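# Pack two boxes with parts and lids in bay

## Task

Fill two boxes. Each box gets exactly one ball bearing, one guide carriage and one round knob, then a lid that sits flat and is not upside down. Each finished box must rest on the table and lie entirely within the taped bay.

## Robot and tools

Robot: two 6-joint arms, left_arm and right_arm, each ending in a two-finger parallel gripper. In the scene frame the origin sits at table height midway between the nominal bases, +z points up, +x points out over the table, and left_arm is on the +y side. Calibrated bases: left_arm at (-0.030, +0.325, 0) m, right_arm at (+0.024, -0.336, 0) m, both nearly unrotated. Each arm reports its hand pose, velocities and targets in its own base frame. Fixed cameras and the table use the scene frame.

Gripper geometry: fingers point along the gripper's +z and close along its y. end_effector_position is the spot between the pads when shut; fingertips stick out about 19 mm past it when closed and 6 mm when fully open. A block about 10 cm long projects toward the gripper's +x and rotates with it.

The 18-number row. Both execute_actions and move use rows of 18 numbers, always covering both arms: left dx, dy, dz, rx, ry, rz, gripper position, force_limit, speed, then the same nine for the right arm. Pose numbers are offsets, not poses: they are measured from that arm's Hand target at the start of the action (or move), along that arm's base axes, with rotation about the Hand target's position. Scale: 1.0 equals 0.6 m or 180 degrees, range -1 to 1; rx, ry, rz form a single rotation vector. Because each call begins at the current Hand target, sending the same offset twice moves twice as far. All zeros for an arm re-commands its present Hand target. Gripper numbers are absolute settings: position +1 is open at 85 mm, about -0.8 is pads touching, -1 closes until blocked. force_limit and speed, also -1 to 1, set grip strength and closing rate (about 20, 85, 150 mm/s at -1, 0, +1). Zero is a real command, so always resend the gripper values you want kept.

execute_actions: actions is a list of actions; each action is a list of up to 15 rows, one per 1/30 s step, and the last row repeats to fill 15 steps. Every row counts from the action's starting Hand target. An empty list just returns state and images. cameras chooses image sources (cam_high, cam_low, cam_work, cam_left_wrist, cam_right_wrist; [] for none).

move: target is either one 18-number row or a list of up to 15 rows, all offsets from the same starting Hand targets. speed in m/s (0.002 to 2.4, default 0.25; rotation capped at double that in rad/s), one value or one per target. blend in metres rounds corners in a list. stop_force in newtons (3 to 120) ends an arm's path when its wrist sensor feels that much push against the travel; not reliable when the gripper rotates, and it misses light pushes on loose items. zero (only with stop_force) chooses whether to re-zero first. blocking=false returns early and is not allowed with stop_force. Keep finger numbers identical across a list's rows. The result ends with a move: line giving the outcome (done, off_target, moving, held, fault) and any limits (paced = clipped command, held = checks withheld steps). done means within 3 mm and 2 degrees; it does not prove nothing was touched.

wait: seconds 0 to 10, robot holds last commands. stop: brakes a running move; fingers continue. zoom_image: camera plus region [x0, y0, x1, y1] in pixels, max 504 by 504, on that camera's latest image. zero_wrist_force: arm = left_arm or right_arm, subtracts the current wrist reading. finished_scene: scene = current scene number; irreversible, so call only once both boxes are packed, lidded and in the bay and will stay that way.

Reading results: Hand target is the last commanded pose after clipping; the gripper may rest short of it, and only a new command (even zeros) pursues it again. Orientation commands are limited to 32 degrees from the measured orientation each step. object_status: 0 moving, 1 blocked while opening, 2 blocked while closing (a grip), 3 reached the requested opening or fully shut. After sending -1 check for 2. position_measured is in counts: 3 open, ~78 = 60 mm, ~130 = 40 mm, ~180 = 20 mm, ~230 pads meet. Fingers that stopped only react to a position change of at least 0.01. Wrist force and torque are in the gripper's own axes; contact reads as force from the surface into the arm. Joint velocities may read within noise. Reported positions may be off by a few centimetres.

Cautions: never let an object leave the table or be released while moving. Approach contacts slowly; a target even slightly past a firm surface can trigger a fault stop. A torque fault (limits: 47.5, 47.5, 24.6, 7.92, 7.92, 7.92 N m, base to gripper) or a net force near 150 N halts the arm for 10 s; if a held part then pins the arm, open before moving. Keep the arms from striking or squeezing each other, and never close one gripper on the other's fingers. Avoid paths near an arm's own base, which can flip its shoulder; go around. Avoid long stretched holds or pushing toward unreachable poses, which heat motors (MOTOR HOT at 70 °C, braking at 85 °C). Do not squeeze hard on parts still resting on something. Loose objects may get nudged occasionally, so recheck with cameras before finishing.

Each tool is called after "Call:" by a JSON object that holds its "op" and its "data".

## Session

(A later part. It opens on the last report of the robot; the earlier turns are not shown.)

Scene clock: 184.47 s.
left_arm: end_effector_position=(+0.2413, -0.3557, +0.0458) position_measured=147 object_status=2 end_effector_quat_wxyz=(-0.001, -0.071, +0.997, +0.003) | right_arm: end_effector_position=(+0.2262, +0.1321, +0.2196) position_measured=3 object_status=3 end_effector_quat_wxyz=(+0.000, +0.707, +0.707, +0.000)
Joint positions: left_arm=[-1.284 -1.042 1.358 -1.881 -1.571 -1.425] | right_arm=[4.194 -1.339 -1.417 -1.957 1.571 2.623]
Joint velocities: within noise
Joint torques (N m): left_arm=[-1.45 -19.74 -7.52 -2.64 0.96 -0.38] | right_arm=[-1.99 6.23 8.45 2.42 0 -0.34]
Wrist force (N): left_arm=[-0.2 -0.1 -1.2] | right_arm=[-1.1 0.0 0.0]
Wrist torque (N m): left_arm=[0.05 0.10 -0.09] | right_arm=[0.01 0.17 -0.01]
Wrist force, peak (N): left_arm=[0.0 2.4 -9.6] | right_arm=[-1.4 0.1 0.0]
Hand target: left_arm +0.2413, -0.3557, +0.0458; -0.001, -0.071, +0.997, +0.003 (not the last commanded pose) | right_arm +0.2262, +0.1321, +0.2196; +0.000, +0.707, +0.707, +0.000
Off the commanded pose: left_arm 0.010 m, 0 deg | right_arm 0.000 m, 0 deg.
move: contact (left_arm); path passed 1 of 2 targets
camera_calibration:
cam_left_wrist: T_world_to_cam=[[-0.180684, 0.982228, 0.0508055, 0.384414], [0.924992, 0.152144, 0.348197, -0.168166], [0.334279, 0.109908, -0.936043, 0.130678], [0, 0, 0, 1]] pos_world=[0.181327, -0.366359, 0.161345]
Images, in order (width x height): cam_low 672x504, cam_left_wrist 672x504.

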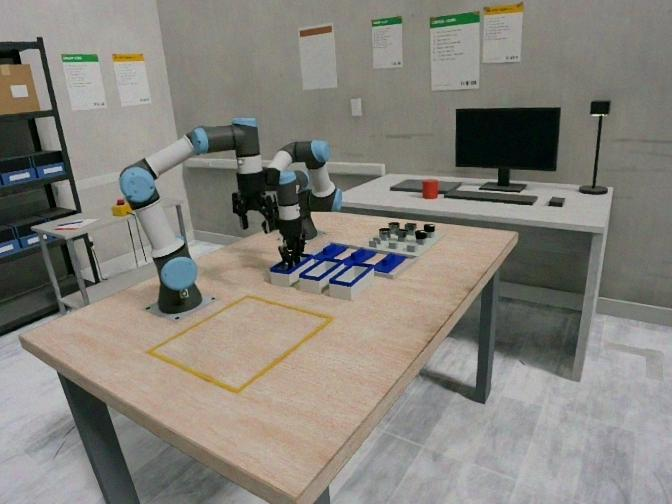

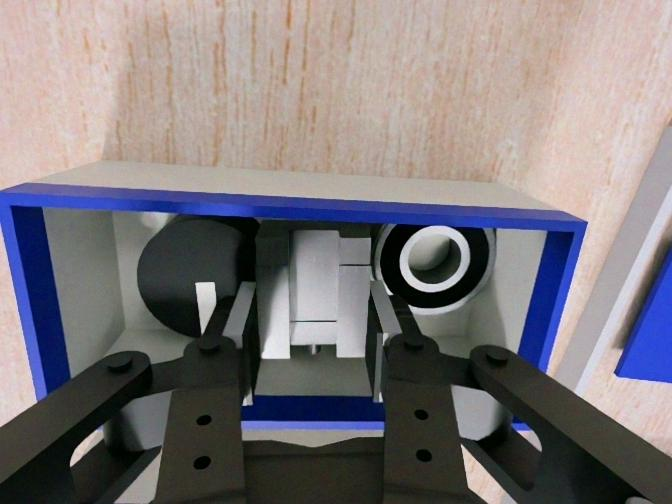

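Call:
{"op": "move", "data": {"target": [[0,0,0,0,0,0,0.1,-0.6,-1,0,0,0,0,0,0,1,0,0],[0,0,0.1,0,0,0,0.1,-0.6,-1,0,0,0,0,0,0,1,0,0]], "speed": 0.15, "cameras": ["cam_left_wrist","cam_work"]}}

Scene clock: 190.90 s.
left_arm: end_effector_position=(+0.2413, -0.3557, +0.1058) position_measured=117 object_status=3 end_effector_quat_wxyz=(-0.001, -0.071, +0.997, +0.003) end_effector_velocity=(+0.000, +0.001, +0.001) end_effector_angular_velocity=(+0.002, +0.001, +0.001) | right_arm: end_effector_position=(+0.2262, +0.1321, +0.2196) position_measured=3 object_status=3 end_effector_quat_wxyz=(+0.000, +0.707, +0.707, +0.000)
Joint positions: left_arm=[-1.284 -1.089 1.146 -1.621 -1.571 -1.425] | right_arm=[4.194 -1.339 -1.417 -1.957 1.571 2.623]
Joint velocities: left_arm=[0 0 -0.003 0.006 0 0] | right_arm=[within noise]
Joint torques (N m): left_arm=[0.75 -20.83 -11.03 -0.78 -1.23 0.69] | right_arm=[-1.87 6.33 8.47 2.43 -0.08 -0.3]
Wrist force (N): left_arm=[-0.4 0.1 0.5] | right_arm=[-1.3 0.1 -0.1]
Wrist torque (N m): left_arm=[0.01 0.10 -0.09] | right_arm=[0.04 0.20 -0.01]
Wrist force, peak (N): left_arm=[-0.3 0.1 2.3] | right_arm=[-1.4 0.0 0.0]
Hand target: left_arm +0.2413, -0.3557, +0.1058; -0.001, -0.071, +0.997, +0.003 | right_arm +0.2262, +0.1321, +0.2196; +0.000, +0.707, +0.707, +0.000
Off the commanded pose: left_arm 0.000 m, 0 deg | right_arm 0.000 m, 0 deg.
move: done
camera_calibration:
cam_left_wrist: T_world_to_cam=[[-0.18075, 0.982222, 0.0506823, 0.381407], [0.924967, 0.152245, 0.348221, -0.188987], [0.334314, 0.10982, -0.936041, 0.186708], [0, 0, 0, 1]] pos_world=[0.181327, -0.366359, 0.221245]
Images, in order (width x height): cam_work 672x504, cam_left_wrist 672x504.

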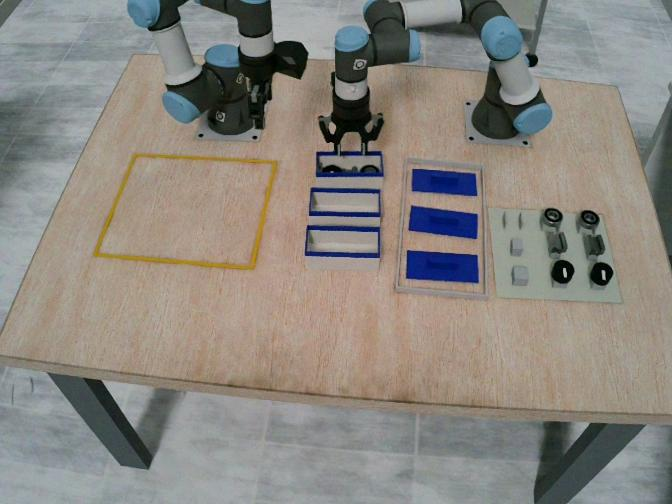

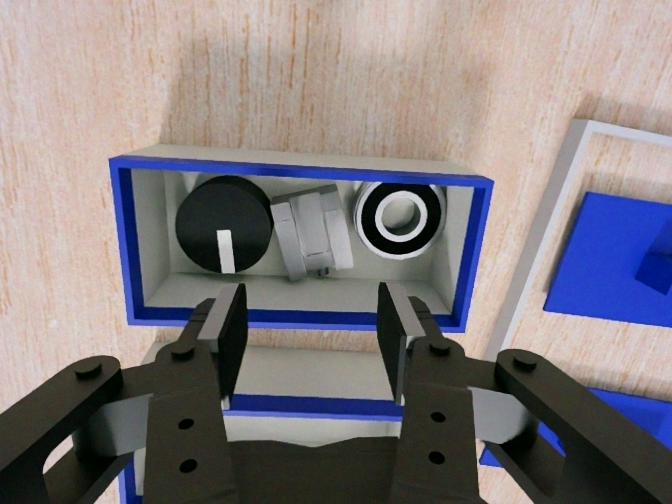

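Call:
{"op": "zoom_image", "data": {"camera": "cam_left_wrist", "region": [100, 140, 500, 340]}}

Scaled by 1.260.

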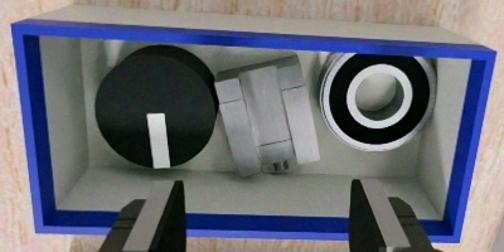

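Call:
{"op": "move", "data": {"target": [-0.01,0.346,0.06,0,0,-0.543,0.1,-0.6,-1,0,0,0,0,0,0,1,0,0], "speed": 0.6, "cameras": ["cam_left_wrist"]}}

Scene clock: 198.37 s.
left_arm: end_effector_position=(+0.2353, -0.1481, +0.1418) position_measured=117 object_status=3 end_effector_quat_wxyz=(+0.002, +0.705, +0.709, +0.003) end_effector_velocity=(+0.000, +0.000, +0.000) end_effector_angular_velocity=(+0.001, -0.001, -0.009) | right_arm: end_effector_position=(+0.2262, +0.1321, +0.2196) position_measured=3 object_status=3 end_effector_quat_wxyz=(+0.000, +0.707, +0.707, +0.000)
Joint positions: left_arm=[-1.059 -1.796 1.787 -1.563 -1.565 0.506] | right_arm=[4.194 -1.339 -1.417 -1.957 1.571 2.623]
Joint velocities: left_arm=[-0.003 0 0 0 0.001 0.006] | right_arm=[within noise]
Joint torques (N m): left_arm=[-0.55 -8.72 -10.05 -2.64 0.82 0.59] | right_arm=[-1.8 6.3 8.31 2.44 -0.07 -0.28]
Wrist force (N): left_arm=[-0.3 -0.2 0.4] | right_arm=[-1.2 0.1 -0.1]
Wrist torque (N m): left_arm=[-0.03 0.10 -0.09] | right_arm=[0.03 0.20 -0.01]
Wrist force, peak (N): left_arm=[-0.5 -0.8 0.6] | right_arm=[-1.4 0.2 0.0]
Hand target: left_arm +0.2353, -0.1481, +0.1418; +0.002, +0.705, +0.709, +0.003 | right_arm +0.2262, +0.1321, +0.2196; +0.000, +0.707, +0.707, +0.000
Off the commanded pose: left_arm 0.000 m, 0 deg | right_arm 0.000 m, 0 deg.
move: done
camera_calibration:
cam_left_wrist: T_world_to_cam=[[0.997614, 0.0469229, 0.0506369, -0.241172], [0.0263986, -0.93704, 0.348224, -0.177445], [0.0637884, -0.346056, -0.936043, 0.195869], [0, 0, 0, 1]] pos_world=[0.232787, -0.0871746, 0.257345]
Images, in order (width x height): cam_left_wrist 672x504.

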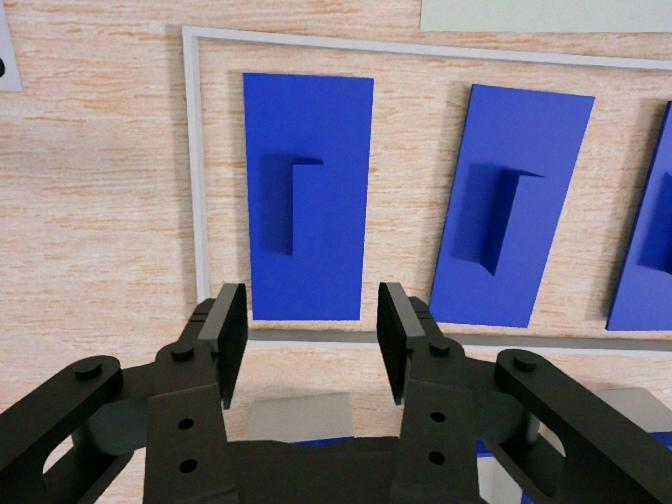

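Call:
{"op": "move", "data": {"target": [[-0.005,0.002,-0.13,0,0,0.002,0.1,-0.6,-1,0,0,0,0,0,0,1,0,0],[-0.005,0.002,-0.1763,0,0,0.002,0.1,-0.6,-1,0,0,0,0,0,0,1,0,0],[-0.005,0.002,-0.1763,0,0,0.002,-1,-0.6,-1,0,0,0,0,0,0,1,0,0],[-0.005,0.002,0,0,0,0.002,-1,-0.6,-1,0,0,0,0,0,0,1,0,0]], "speed": [0.3,0.1,0.1,0.25], "cameras": ["cam_left_wrist"]}}

Scene clock: 217.07 s.
left_arm: end_effector_position=(+0.2323, -0.1469, +0.1418) position_measured=191 object_status=2 end_effector_quat_wxyz=(+0.002, +0.703, +0.712, +0.003) | right_arm: end_effector_position=(+0.2262, +0.1321, +0.2196) position_measured=3 object_status=3 end_effector_quat_wxyz=(+0.000, +0.707, +0.707, +0.000)
Joint positions: left_arm=[-1.067 -1.812 1.799 -1.559 -1.565 0.491] | right_arm=[4.194 -1.339 -1.417 -1.957 1.571 2.623]
Joint velocities: within noise
Joint torques (N m): left_arm=[0.39 -9.51 -10.95 -0.89 -1.12 0.55] | right_arm=[-1.79 6.06 8.25 2.42 -0.07 -0.22]
Wrist force (N): left_arm=[-0.3 -0.2 1.0] | right_arm=[-1.2 0.1 0.0]
Wrist torque (N m): left_arm=[-0.04 0.09 -0.09] | right_arm=[0.04 0.19 -0.01]
Wrist force, peak (N): left_arm=[1.0 -1.1 -5.3] | right_arm=[-1.4 0.2 0.1]
Hand target: left_arm +0.2323, -0.1469, +0.1418; +0.002, +0.703, +0.712, +0.003 | right_arm +0.2262, +0.1321, +0.2196; +0.000, +0.707, +0.707, +0.000
Off the commanded pose: left_arm 0.000 m, 0 deg | right_arm 0.000 m, 0 deg.
move: done
camera_calibration:
cam_left_wrist: T_world_to_cam=[[0.997303, 0.0530198, 0.050748, -0.237317], [0.0320928, -0.936892, 0.348143, -0.17751], [0.0660039, -0.345576, -0.936067, 0.196035], [0, 0, 0, 1]] pos_world=[0.229434, -0.0859801, 0.257344]
Images, in order (width x height): cam_left_wrist 672x504.

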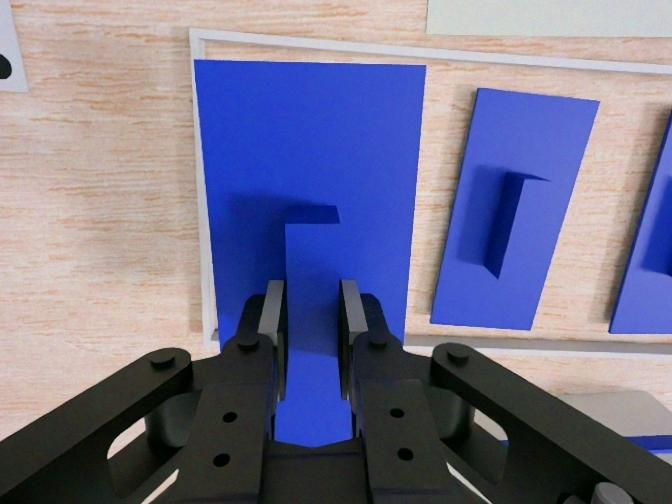

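Call:
{"op": "move", "data": {"target": [0.021,-0.3635,-0.056,0,0,0.039,-1,-0.6,-1,0,0,0,0,0,0,1,0,0], "speed": 0.4, "cameras": ["cam_left_wrist","cam_right_wrist"]}}

Call:
{"op": "zoom_image", "data": {"camera": "cam_right_wrist", "region": [230, 0, 450, 150]}}

Scene clock: 223.13 s.
left_arm: end_effector_position=(+0.2450, -0.3650, +0.1083) position_measured=191 object_status=2 end_effector_quat_wxyz=(+0.002, +0.658, +0.753, +0.003) | right_arm: end_effector_position=(+0.2262, +0.1321, +0.2196) position_measured=3 object_status=3 end_effector_quat_wxyz=(+0.000, +0.707, +0.707, +0.000)
Joint positions: left_arm=[-1.286 -1.052 1.078 -1.597 -1.565 0.149] | right_arm=[4.194 -1.339 -1.417 -1.957 1.571 2.623]
Joint velocities: within noise
Joint torques (N m): left_arm=[-2.8 -16.54 -11.04 -0.95 0.9 -0.62] | right_arm=[-1.83 6.4 8.32 2.47 -0.12 -0.19]
Wrist force (N): left_arm=[-0.4 -0.1 1.1] | right_arm=[-1.3 0.1 0.0]
Wrist torque (N m): left_arm=[-0.02 0.11 -0.09] | right_arm=[0.04 0.21 -0.01]
Wrist force, peak (N): left_arm=[-3.5 -0.5 1.9] | right_arm=[-1.4 0.2 0.0]
Hand target: left_arm +0.2449, -0.3650, +0.1082; +0.001, +0.658, +0.753, +0.003 | right_arm +0.2262, +0.1321, +0.2196; +0.000, +0.707, +0.707, +0.000
Off the commanded pose: left_arm 0.000 m, 0 deg | right_arm 0.000 m, 0 deg.
move: done
camera_calibration:
cam_left_wrist: T_world_to_cam=[[0.983321, 0.174671, 0.0506852, -0.188857], [0.146484, -0.925778, 0.348537, -0.394658], [0.107803, -0.335299, -0.935924, 0.0818682], [0, 0, 0, 1]] pos_world=[0.234693, -0.304927, 0.223747]
cam_right_wrist: T_world_to_cam=[[0.998207, -0.00803054, -0.0593191, -0.205412], [0.00678841, -0.969381, 0.245467, 0.111511], [-0.0594741, -0.24543, -0.967588, 0.374661], [0, 0, 0, 1]] pos_world=[0.226569, 0.1984, 0.32296]
Images, in order (width x height): cam_left_wrist 672x504, cam_right_wrist 672x504.

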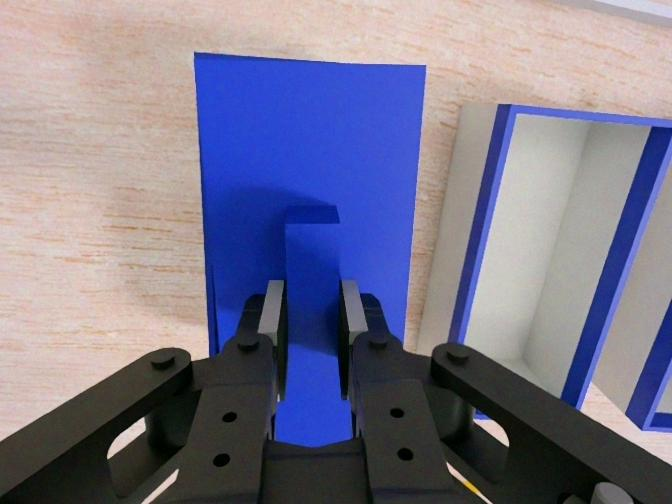

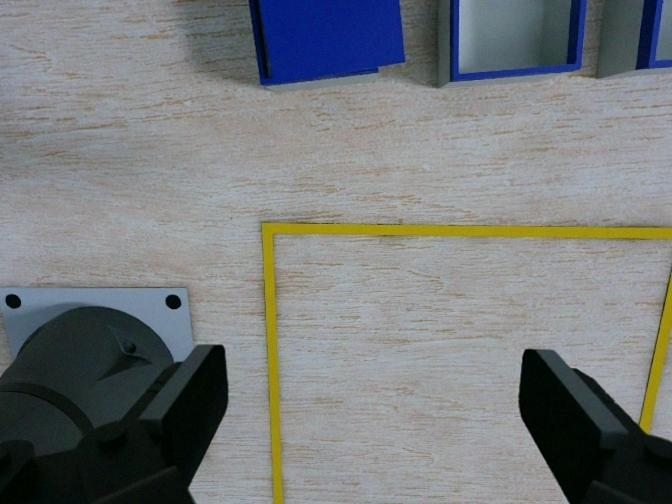

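Scaled by 2.291.

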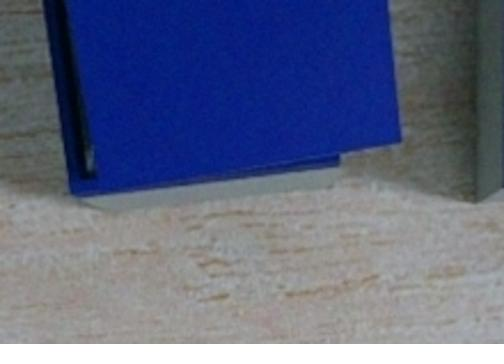

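Call:
{"op": "move", "data": {"target": [-0.02,0.001,0,0,0,0.004,-1,-0.6,-1,0,0,0,0,0,0,1,0,0], "speed": 0.1, "cameras": ["cam_left_wrist","cam_right_wrist"]}}

Call:
{"op": "zoom_image", "data": {"camera": "cam_right_wrist", "region": [230, 0, 450, 150]}}

Call:
{"op": "zoom_image", "data": {"camera": "cam_left_wrist", "region": [150, 20, 450, 360]}}

Scene clock: 239.43 s.
left_arm: end_effector_position=(+0.2329, -0.3645, +0.1083) position_measured=191 object_status=2 end_effector_quat_wxyz=(+0.002, +0.653, +0.757, +0.003) | right_arm: end_effector_position=(+0.2262, +0.1321, +0.2196) position_measured=3 object_status=3 end_effector_quat_wxyz=(+0.000, +0.707, +0.707, +0.000)
Joint positions: left_arm=[-1.314 -1.086 1.131 -1.615 -1.565 0.109] | right_arm=[4.194 -1.339 -1.417 -1.957 1.571 2.623]
Joint velocities: within noise
Joint torques (N m): left_arm=[2.21 -15.79 -11.17 -1.02 -0.21 0.68] | right_arm=[-1.87 6.35 8.36 2.43 -0.04 -0.22]
Wrist force (N): left_arm=[-0.4 0.0 1.1] | right_arm=[-1.2 0.1 0.0]
Wrist torque (N m): left_arm=[0.00 0.11 -0.09] | right_arm=[0.03 0.19 -0.01]
Wrist force, peak (N): left_arm=[-0.3 -0.2 1.3] | right_arm=[-1.4 0.1 0.0]
Hand target: left_arm +0.2329, -0.3644, +0.1082; +0.001, +0.653, +0.757, +0.003 | right_arm +0.2262, +0.1321, +0.2196; +0.000, +0.707, +0.707, +0.000
Off the commanded pose: left_arm 0.000 m, 0 deg | right_arm 0.000 m, 0 deg.
move: done
camera_calibration:
cam_left_wrist: T_world_to_cam=[[0.981076, 0.186848, 0.0507753, -0.172072], [0.15792, -0.923898, 0.34853, -0.394266], [0.112033, -0.333916, -0.935921, 0.0829093], [0, 0, 0, 1]] pos_world=[0.22179, -0.304426, 0.223747]
cam_right_wrist: T_world_to_cam=[[0.998207, -0.00803054, -0.0593191, -0.205412], [0.00678841, -0.969381, 0.245467, 0.111511], [-0.0594741, -0.24543, -0.967588, 0.374661], [0, 0, 0, 1]] pos_world=[0.226569, 0.1984, 0.32296]
Images, in order (width x height): cam_left_wrist 672x504, cam_right_wrist 672x504.

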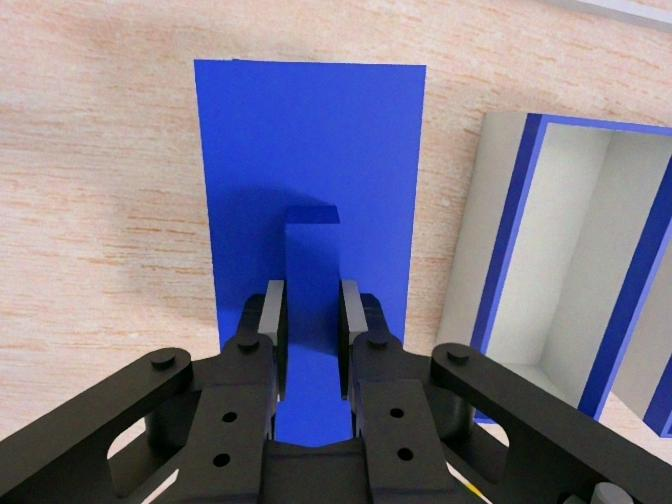

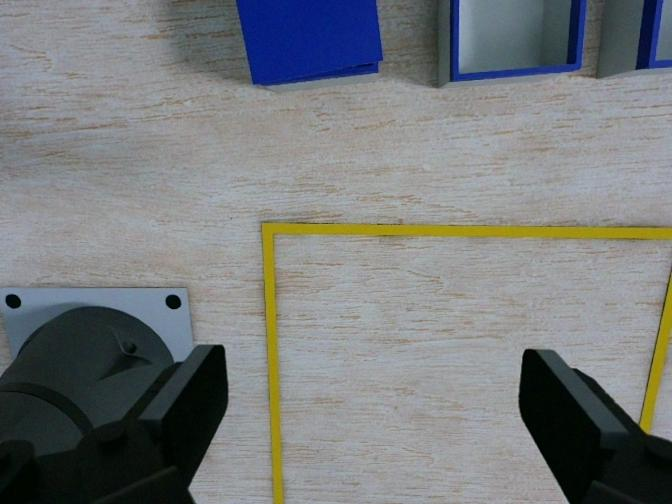

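Scaled by 2.291.

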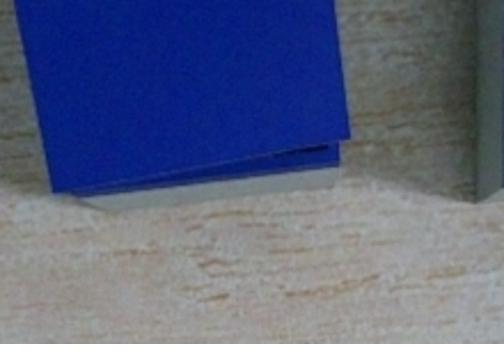

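Scaled by 1.482.

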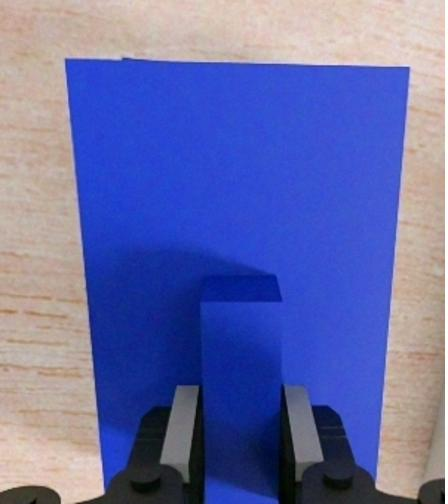

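Call:
{"op": "zoom_image", "data": {"camera": "cam_right_wrist", "region": [235, 20, 405, 110]}}

Call:
{"op": "zoom_image", "data": {"camera": "cam_low", "region": [260, 220, 380, 310]}}

Scaled by 2.965.

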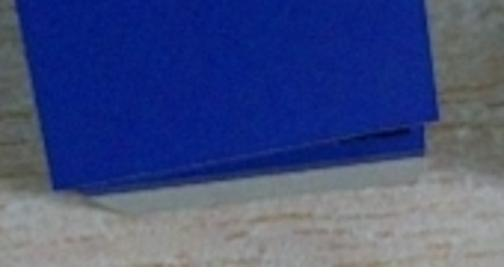

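This scene's latest camera images include none from cam_low. They are from: cam_left_wrist, cam_right_wrist. cam_low's image comes with the result of a call that names it in "cameras".

Call:
{"op": "move", "data": {"target": [0.0033,0.0015,-0.026,0,0,-0.011,-1,-0.6,-1,0,0,0,0,0,0,1,0,0], "speed": 0.1, "cameras": ["cam_low","cam_left_wrist","cam_right_wrist"]}}

Call:
{"op": "zoom_image", "data": {"camera": "cam_right_wrist", "region": [235, 20, 405, 110]}}

Call:
{"op": "zoom_image", "data": {"camera": "cam_low", "region": [250, 230, 330, 300]}}

Scene clock: 263.10 s.
left_arm: end_effector_position=(+0.2349, -0.3635, +0.0926) position_measured=191 object_status=2 end_effector_quat_wxyz=(+0.001, +0.666, +0.746, +0.003) | right_arm: end_effector_position=(+0.2262, +0.1321, +0.2196) position_measured=3 object_status=3 end_effector_quat_wxyz=(+0.000, +0.707, +0.707, +0.000)
Joint positions: left_arm=[-1.308 -1.079 1.194 -1.685 -1.565 0.149] | right_arm=[4.194 -1.339 -1.417 -1.957 1.571 2.623]
Joint velocities: within noise
Joint torques (N m): left_arm=[-1.1 -21.24 -10.88 -0.93 1 -0.65] | right_arm=[-1.82 6.35 8.28 2.45 -0.09 -0.21]
Wrist force (N): left_arm=[-0.4 -0.1 1.1] | right_arm=[-1.1 0.2 0.1]
Wrist torque (N m): left_arm=[-0.02 0.10 -0.09] | right_arm=[0.05 0.17 -0.01]
Wrist force, peak (N): left_arm=[-0.5 0.1 1.8] | right_arm=[-1.5 0.3 0.0]
Hand target: left_arm +0.2349, -0.3635, +0.0926; +0.001, +0.666, +0.746, +0.003 | right_arm +0.2262, +0.1321, +0.2196; +0.000, +0.707, +0.707, +0.000
Off the commanded pose: left_arm 0.000 m, 0 deg | right_arm 0.000 m, 0 deg.
move: done
camera_calibration:
cam_left_wrist: T_world_to_cam=[[0.986909, 0.153081, 0.050762, -0.187122], [0.126181, -0.928922, 0.348111, -0.382512], [0.100443, -0.337149, -0.936078, 0.0698538], [0, 0, 0, 1]] pos_world=[0.225922, -0.303128, 0.208044]
cam_right_wrist: T_world_to_cam=[[0.998207, -0.00803054, -0.0593191, -0.205412], [0.00678841, -0.969381, 0.245467, 0.111511], [-0.0594741, -0.24543, -0.967588, 0.374661], [0, 0, 0, 1]] pos_world=[0.226569, 0.1984, 0.32296]
Images, in order (width x height): cam_low 672x504, cam_left_wrist 672x504, cam_right_wrist 672x504.

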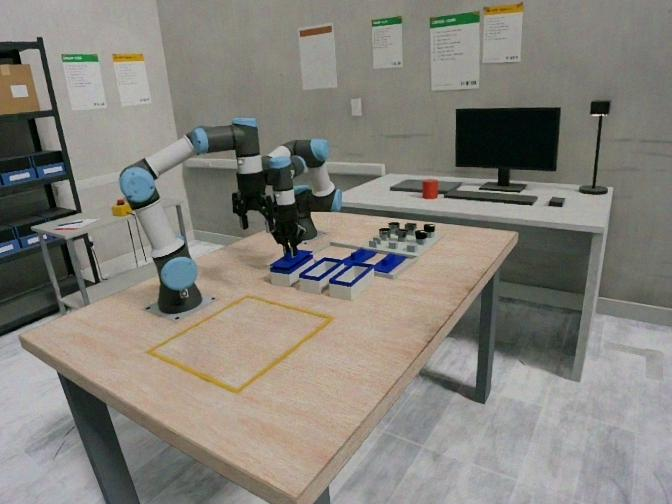

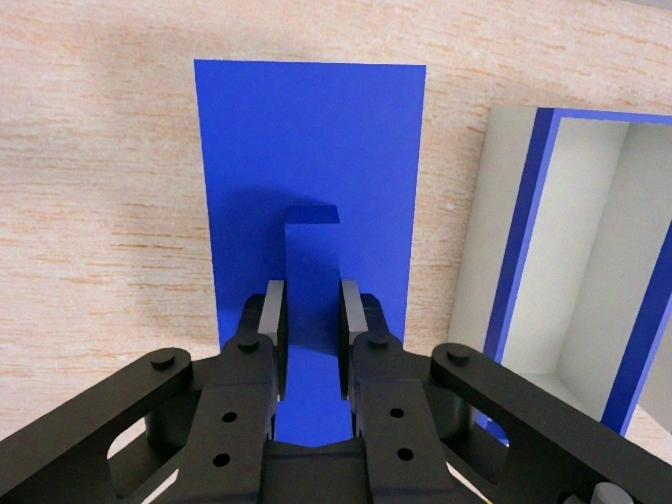

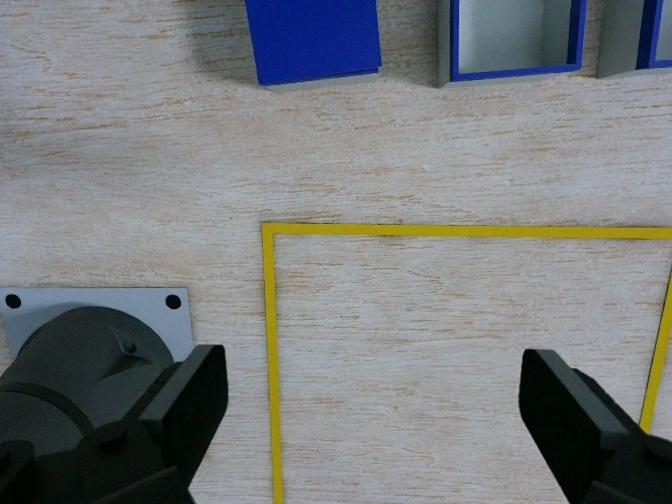

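Scaled by 2.965.

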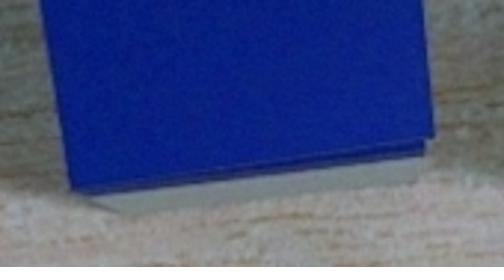

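Scaled by 6.300.

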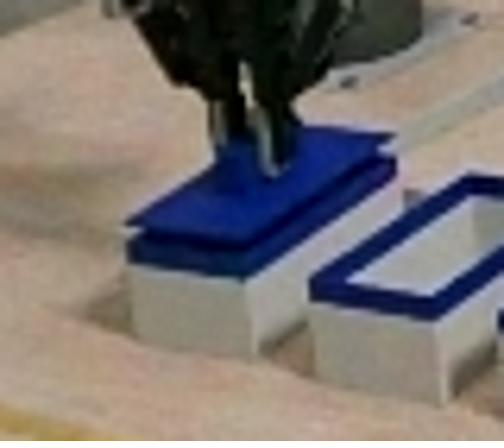

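Call:
{"op": "move", "data": {"target": [[0,0,0,0,0,-0.005,-1,-0.6,-1,0,0,0,0,0,0,1,0,0],[0,0,-0.03,0,0,-0.005,-1,-0.6,-1,0,0,0,0,0,0,1,0,0]], "speed": [0.1,0.015], "stop_force": 4, "cameras": ["cam_low","cam_left_wrist","cam_right_wrist"]}}

Call:
{"op": "zoom_image", "data": {"camera": "cam_low", "region": [250, 230, 330, 300]}}

Call:
{"op": "zoom_image", "data": {"camera": "cam_right_wrist", "region": [235, 20, 405, 110]}}

Scene clock: 272.53 s.
left_arm: end_effector_position=(+0.2349, -0.3635, +0.0838) position_measured=191 object_status=2 end_effector_quat_wxyz=(+0.001, +0.672, +0.741, +0.003) | right_arm: end_effector_position=(+0.2262, +0.1321, +0.2196) position_measured=3 object_status=3 end_effector_quat_wxyz=(+0.000, +0.707, +0.707, +0.000)
Joint positions: left_arm=[-1.308 -1.074 1.228 -1.724 -1.565 0.165] | right_arm=[4.194 -1.339 -1.417 -1.957 1.571 2.623]
Joint velocities: within noise
Joint torques (N m): left_arm=[-0.8 -18.3 -8.13 -2.84 0.17 -0.23] | right_arm=[-1.53 6.35 8.44 2.45 -0.07 -0.2]
Wrist force (N): left_arm=[0.3 0.2 -0.6] | right_arm=[-1.2 0.2 0.1]
Wrist torque (N m): left_arm=[0.05 0.03 -0.09] | right_arm=[0.04 0.19 -0.01]
Wrist force, peak (N): left_arm=[3.7 -0.6 -16.5] | right_arm=[-1.4 0.2 0.1]
Hand target: left_arm +0.2349, -0.3635, +0.0838; +0.001, +0.672, +0.741, +0.003 (not the last commanded pose) | right_arm +0.2262, +0.1321, +0.2196; +0.000, +0.707, +0.707, +0.000
Off the commanded pose: left_arm 0.009 m, 0 deg | right_arm 0.000 m, 0 deg.
move: contact (left_arm); path passed 1 of 2 targets
camera_calibration:
cam_left_wrist: T_world_to_cam=[[0.989221, 0.137335, 0.0508082, -0.192958], [0.111345, -0.93081, 0.34813, -0.376686], [0.0951033, -0.33872, -0.936068, 0.0622864], [0, 0, 0, 1]] pos_world=[0.226897, -0.303025, 0.199244]
cam_right_wrist: T_world_to_cam=[[0.998207, -0.00803054, -0.0593191, -0.205412], [0.00678841, -0.969381, 0.245467, 0.111511], [-0.0594741, -0.24543, -0.967588, 0.374661], [0, 0, 0, 1]] pos_world=[0.226569, 0.1984, 0.32296]
Images, in order (width x height): cam_low 672x504, cam_left_wrist 672x504, cam_right_wrist 672x504.

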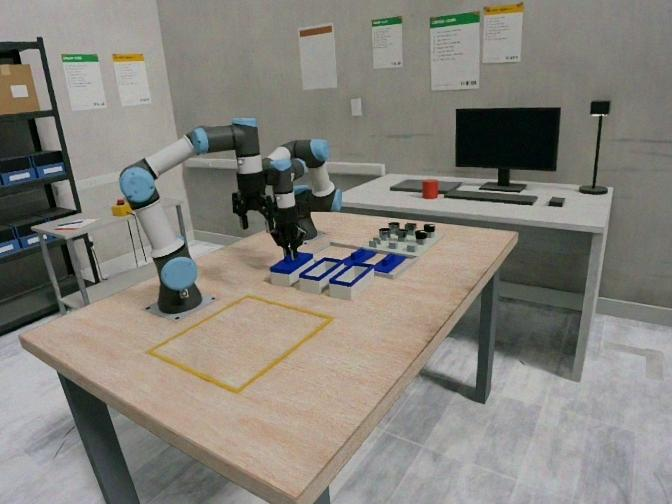

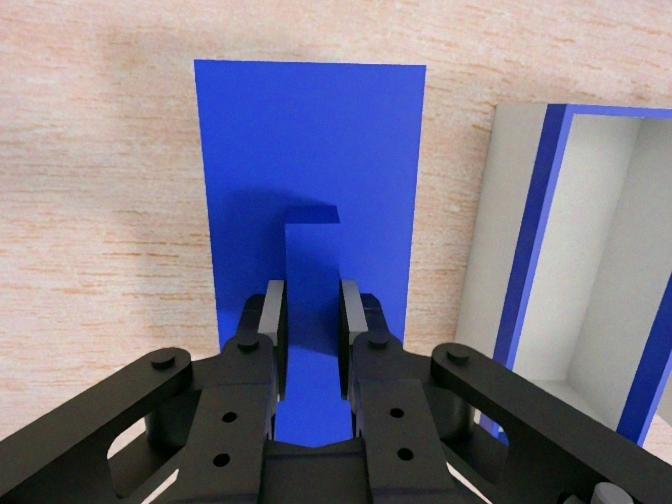

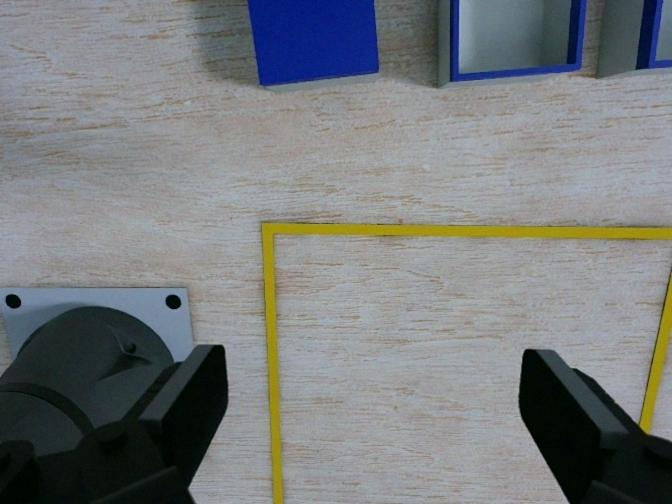

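Scaled by 6.300.

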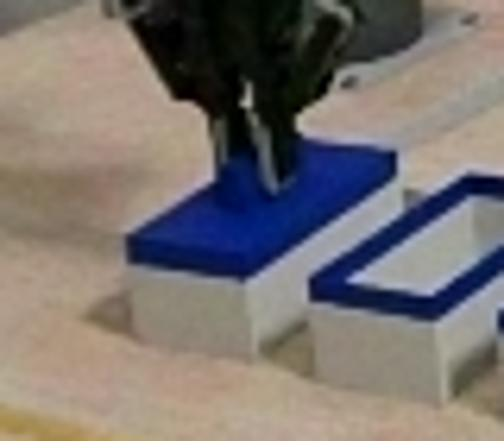

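Scaled by 2.965.

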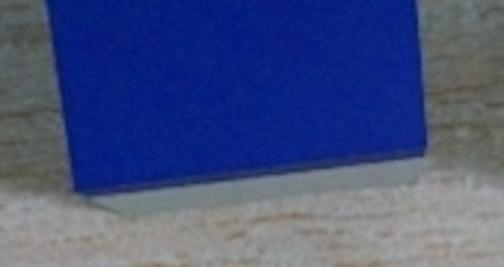

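Call:
{"op": "move", "data": {"target": [[0,0,0,0,0,0,0,-0.6,-1,0,0,0,0,0,0,1,0,0],[0,0,0.1,0,0,0,0,-0.6,-1,0,0,0,0,0,0,1,0,0],[0.191,0.76,0.07,0,0,0.469,0,-0.6,-1,0,0,0,0,0,0,1,0,0]], "speed": [0.1,0.2,0.7], "cameras": ["cam_left_wrist","cam_low"]}}

Call:
{"op": "zoom_image", "data": {"camera": "cam_low", "region": [250, 230, 330, 300]}}

Scene clock: 284.87 s.
left_arm: end_effector_position=(+0.3495, +0.0925, +0.1258) position_measured=129 object_status=3 end_effector_quat_wxyz=(-0.001, +0.000, +1.000, +0.003) | right_arm: end_effector_position=(+0.2262, +0.1321, +0.2196) position_measured=3 object_status=3 end_effector_quat_wxyz=(+0.000, +0.707, +0.707, +0.000)
Joint positions: left_arm=[-0.117 -1.41 1.489 -1.647 -1.565 -0.116] | right_arm=[4.194 -1.339 -1.417 -1.957 1.571 2.623]
Joint velocities: within noise
Joint torques (N m): left_arm=[1.51 -11.14 -11.22 -2.77 0.98 0.4] | right_arm=[-1.42 6.29 8.37 2.42 -0.09 -0.18]
Wrist force (N): left_arm=[-0.6 -0.1 0.5] | right_arm=[-1.3 0.2 0.1]
Wrist torque (N m): left_arm=[-0.02 0.14 -0.09] | right_arm=[0.05 0.21 -0.01]
Wrist force, peak (N): left_arm=[-0.5 0.0 3.0] | right_arm=[-1.4 0.2 0.2]
Hand target: left_arm +0.3495, +0.0925, +0.1258; -0.001, +0.000, +1.000, +0.003 | right_arm +0.2262, +0.1321, +0.2196; +0.000, +0.707, +0.707, +0.000
Off the commanded pose: left_arm 0.000 m, 0 deg | right_arm 0.000 m, 0 deg.
move: done
camera_calibration:
cam_left_wrist: T_world_to_cam=[[-0.040352, 0.997898, 0.0507119, -0.0907354], [0.937234, 0.0202083, 0.348114, -0.356262], [0.346358, 0.061576, -0.936079, 0.120313], [0, 0, 0, 1]] pos_world=[0.288568, 0.0903357, 0.241244]
Images, in order (width x height): cam_low 672x504, cam_left_wrist 672x504.

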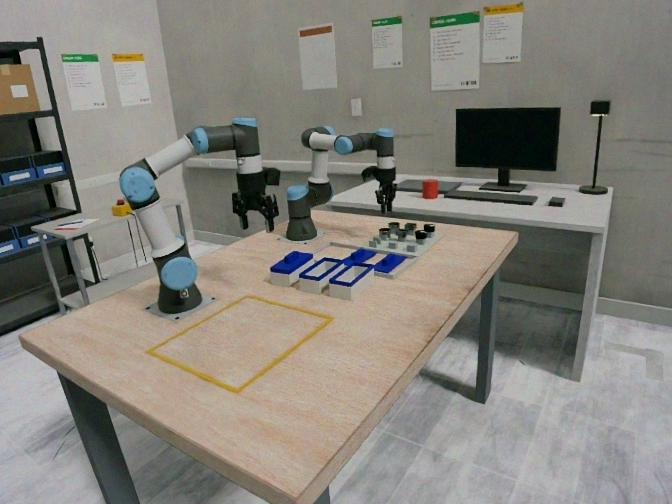

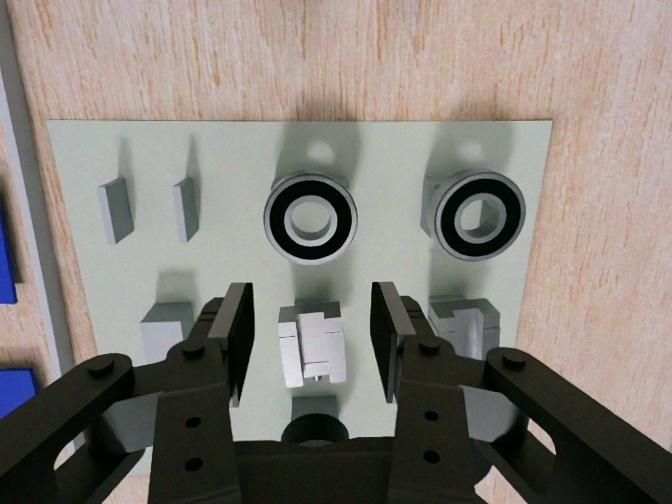

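Scaled by 6.300.

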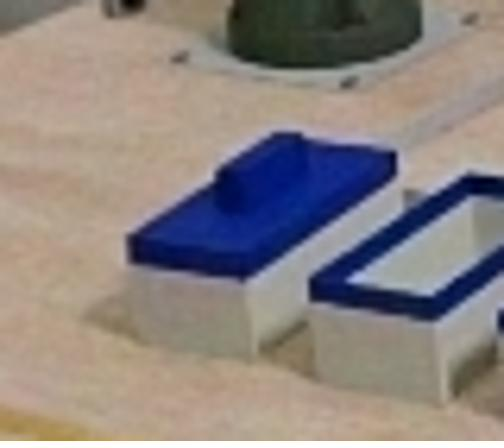

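Call:
{"op": "move", "data": {"target": [[0,0,-0.02,0,0,0,1,-0.6,0,-0.056,0.2865,-0.03,0,0,0.033,1,0,0],[0.0,0,-0.09,0,0,0,1,-0.6,0,-0.056,0.2865,-0.149,0,0,0.033,1,0,0],[0.0,0,-0.156,0,0,0,1,-0.6,0,-0.056,0.2865,-0.149,0,0,0.033,1,0,0]], "speed": [0.5,0.3,0.1], "cameras": ["cam_left_wrist","cam_right_wrist"]}}

Scene clock: 293.60 s.
left_arm: end_effector_position=(+0.3495, +0.0925, +0.0322) position_measured=3 object_status=3 end_effector_quat_wxyz=(-0.001, +0.000, +1.000, +0.003) | right_arm: end_effector_position=(+0.1926, +0.3040, +0.1302) position_measured=3 object_status=3 end_effector_quat_wxyz=(+0.000, +0.669, +0.743, +0.000)
Joint positions: left_arm=[-0.116 -1.297 1.809 -2.08 -1.565 -0.116] | right_arm=[4.52 -1.724 -1.478 -1.51 1.571 2.845]
Joint velocities: within noise
Joint torques (N m): left_arm=[-0.77 -13.41 -7.22 -2.87 1.22 -0.38] | right_arm=[-1.84 10.2 10.72 1.62 0.3 -0.85]
Wrist force (N): left_arm=[-0.5 -0.2 0.8] | right_arm=[-1.4 0.2 0.3]
Wrist torque (N m): left_arm=[-0.04 0.13 -0.09] | right_arm=[0.05 0.21 -0.01]
Wrist force, peak (N): left_arm=[-0.3 0.0 2.3] | right_arm=[-4.7 1.0 -0.2]
Hand target: left_arm +0.3495, +0.0925, +0.0322; -0.001, +0.000, +1.000, +0.003 | right_arm +0.1926, +0.3040, +0.1302; +0.000, +0.669, +0.743, +0.000
Off the commanded pose: left_arm 0.000 m, 0 deg | right_arm 0.000 m, 0 deg.
move: done
camera_calibration:
cam_left_wrist: T_world_to_cam=[[-0.0404758, 0.997889, 0.0507767, -0.0860677], [0.937262, 0.0203073, 0.348033, -0.323721], [0.346268, 0.061678, -0.936106, 0.0328034], [0, 0, 0, 1]] pos_world=[0.288569, 0.0904367, 0.147743]
cam_right_wrist: T_world_to_cam=[[0.99368, 0.0952961, -0.059312, -0.20625], [0.107048, -0.9635, 0.245374, 0.279248], [-0.033764, -0.250172, -0.967612, 0.324834], [0, 0, 0, 1]] pos_world=[0.186021, 0.369975, 0.23356]
Images, in order (width x height): cam_left_wrist 672x504, cam_right_wrist 672x504.

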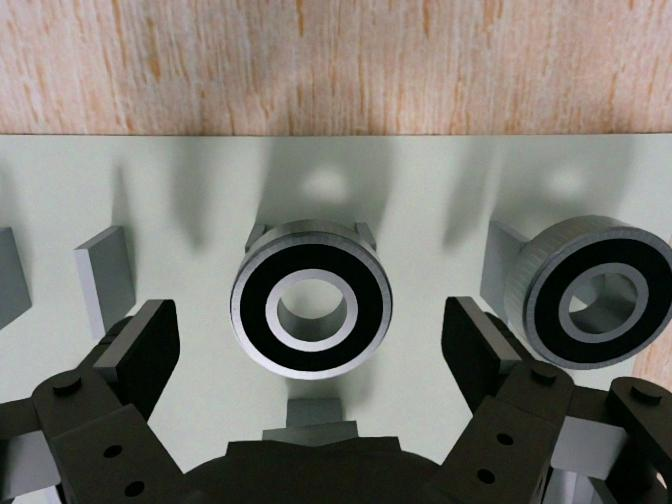

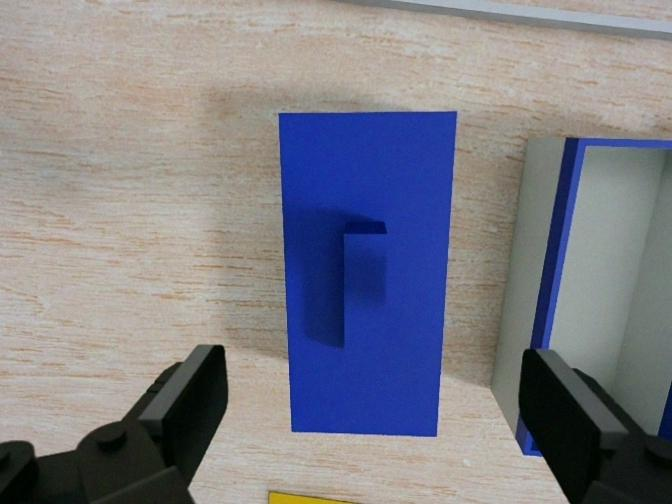

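Call:
{"op": "move", "data": {"target": [[0,0,0,0,0,0,-1,-0.6,-1,0,0,-0.1,0,0,0,1,0,0],[0,0,0,0,0,0,-1,-0.6,-1,0,0,-0.163,0,0,0,1,0,0],[0,0,0.14,0,0,0,-1,-0.6,-1,0,0,-0.163,0,0,0,-1,-0.4,-1]], "speed": [0.2,0.08,0.2], "cameras": ["cam_left_wrist","cam_right_wrist"]}}

Scene clock: 308.20 s.
left_arm: end_effector_position=(+0.3495, +0.0925, +0.1162) position_measured=116 object_status=2 end_effector_quat_wxyz=(-0.001, +0.000, +1.000, +0.003) | right_arm: end_effector_position=(+0.1926, +0.3040, +0.0324) position_measured=50 object_status=0 end_effector_quat_wxyz=(+0.000, +0.669, +0.743, +0.000)
Joint positions: left_arm=[-0.116 -1.406 1.529 -1.692 -1.565 -0.116] | right_arm=[4.52 -1.838 -1.818 -1.057 1.571 2.845]
Joint velocities: within noise
Joint torques (N m): left_arm=[0.85 -16.76 -10.73 -1.3 -1.1 0.59] | right_arm=[-1.19 11.28 8.09 2.38 -0.29 -0.17]
Wrist force (N): left_arm=[-0.5 0.0 1.6] | right_arm=[-2.1 -0.4 -4.7]
Wrist torque (N m): left_arm=[-0.01 0.10 -0.09] | right_arm=[-0.03 0.16 0.01]
Wrist force, peak (N): left_arm=[1.4 -1.4 -6.3] | right_arm=[-2.2 -0.4 -4.9]
Hand target: left_arm +0.3495, +0.0925, +0.1162; -0.001, +0.000, +1.000, +0.003 | right_arm +0.1926, +0.3040, +0.0324; +0.000, +0.669, +0.743, +0.000
Off the commanded pose: left_arm 0.000 m, 0 deg | right_arm 0.000 m, 0 deg.
move: done
camera_calibration:
cam_left_wrist: T_world_to_cam=[[-0.04048, 0.99789, 0.0507708, -0.0903304], [0.937229, 0.0203075, 0.348121, -0.352967], [0.346356, 0.0616758, -0.936074, 0.111404], [0, 0, 0, 1]] pos_world=[0.288569, 0.0904367, 0.231744]
cam_right_wrist: T_world_to_cam=[[0.99368, 0.0952961, -0.059312, -0.212051], [0.107048, -0.9635, 0.245374, 0.303246], [-0.033764, -0.250172, -0.967612, 0.230202], [0, 0, 0, 1]] pos_world=[0.186021, 0.369975, 0.13576]
Images, in order (width x height): cam_left_wrist 672x504, cam_right_wrist 672x504.

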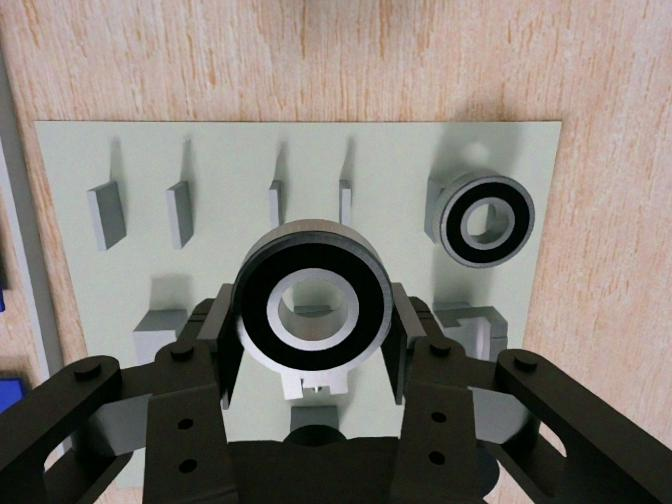

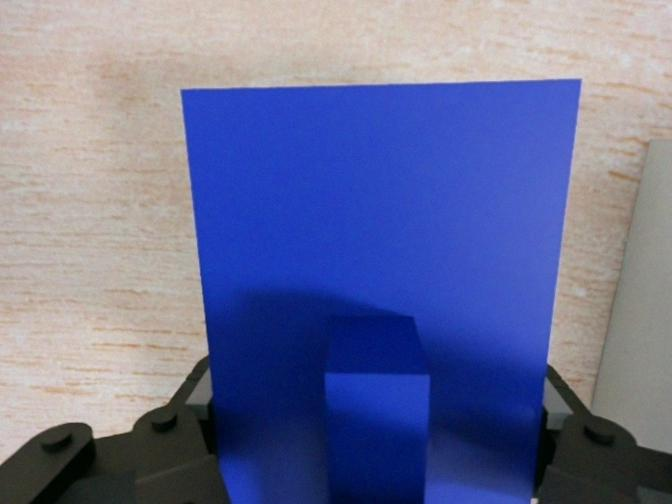

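Call:
{"op": "move", "data": {"target": [[0,0,0.006,0,0,0,-1,-0.6,-1,0,0,0.1,0,0,0,-1,-0.4,-1],[0,-0.35,0.006,0,0,0.017,-1,-0.6,-1,0.079,-0.473,0.1,0,0,-0.033,-1,-0.4,-1],[-0.001,-0.74,0.006,0,0,0.017,-1,-0.6,-1,0.079,-0.473,0.02,0,0,-0.033,-1,-0.4,-1]], "speed": [0.12,0.3,0.4], "blend": [0.02,0,0], "cameras": ["cam_left_wrist","cam_work","cam_low"]}}

Scene clock: 317.57 s.
left_arm: end_effector_position=(+0.3489, -0.3514, +0.1197) position_measured=116 object_status=2 end_effector_quat_wxyz=(-0.001, -0.027, +1.000, +0.003) end_effector_velocity=(+0.000, +0.000, +0.001) end_effector_angular_velocity=(-0.003, -0.002, -0.001) | right_arm: end_effector_position=(+0.2400, +0.0202, +0.0444) position_measured=50 object_status=2 end_effector_quat_wxyz=(+0.000, +0.707, +0.707, +0.000)
Joint positions: left_arm=[-1.057 -0.667 0.345 -1.243 -1.57 -1.111] | right_arm=[3.801 -1.25 -2.323 -1.14 1.571 2.23]
Joint velocities: left_arm=[0 -0.003 0.004 -0.005 0 0.001] | right_arm=[within noise]
Joint torques (N m): left_arm=[-2.44 -25.49 -7.99 -2.91 -1.03 -0.68] | right_arm=[-1.57 6.38 8.92 3.17 0.23 -0.39]
Wrist force (N): left_arm=[-0.5 -0.1 1.7] | right_arm=[-1.2 0.2 4.0]
Wrist torque (N m): left_arm=[-0.02 0.11 -0.08] | right_arm=[0.05 0.13 -0.02]
Wrist force, peak (N): left_arm=[-1.2 3.8 1.7] | right_arm=[-2.2 -0.1 7.3]
Hand target: left_arm +0.3489, -0.3515, +0.1198; -0.001, -0.027, +1.000, +0.003 | right_arm +0.2400, +0.0202, +0.0444; +0.000, +0.707, +0.707, +0.000
Off the commanded pose: left_arm 0.000 m, 0 deg | right_arm 0.000 m, 0 deg.
move: done
camera_calibration:
cam_left_wrist: T_world_to_cam=[[-0.0937446, 0.994289, 0.0509975, 0.36983], [0.934845, 0.0702894, 0.34803, -0.32622], [0.342458, 0.0803007, -0.936095, 0.150165], [0, 0, 0, 1]] pos_world=[0.288209, -0.356847, 0.235243]
Images, in order (width x height): cam_low 672x504, cam_work 672x504, cam_left_wrist 672x504.

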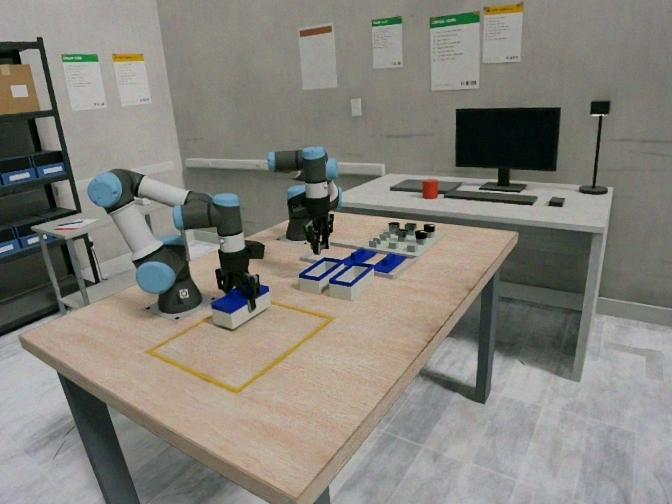

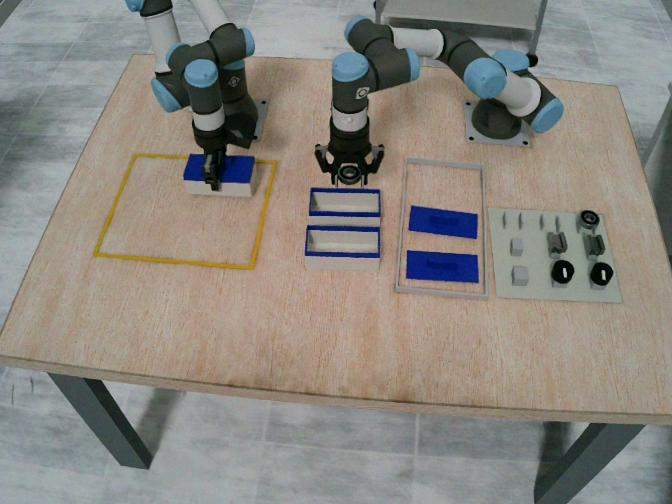

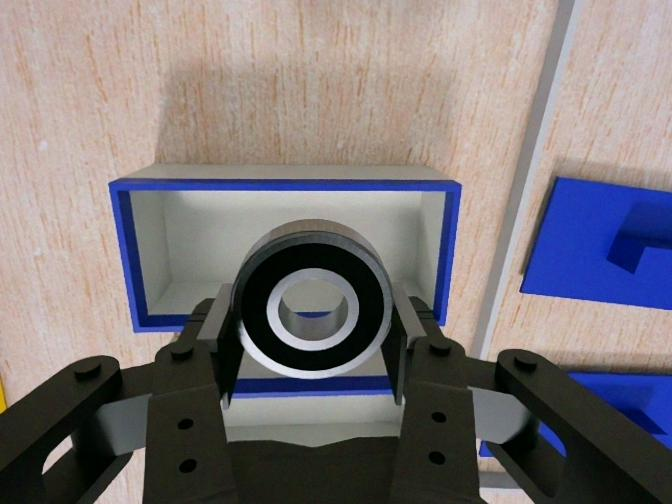

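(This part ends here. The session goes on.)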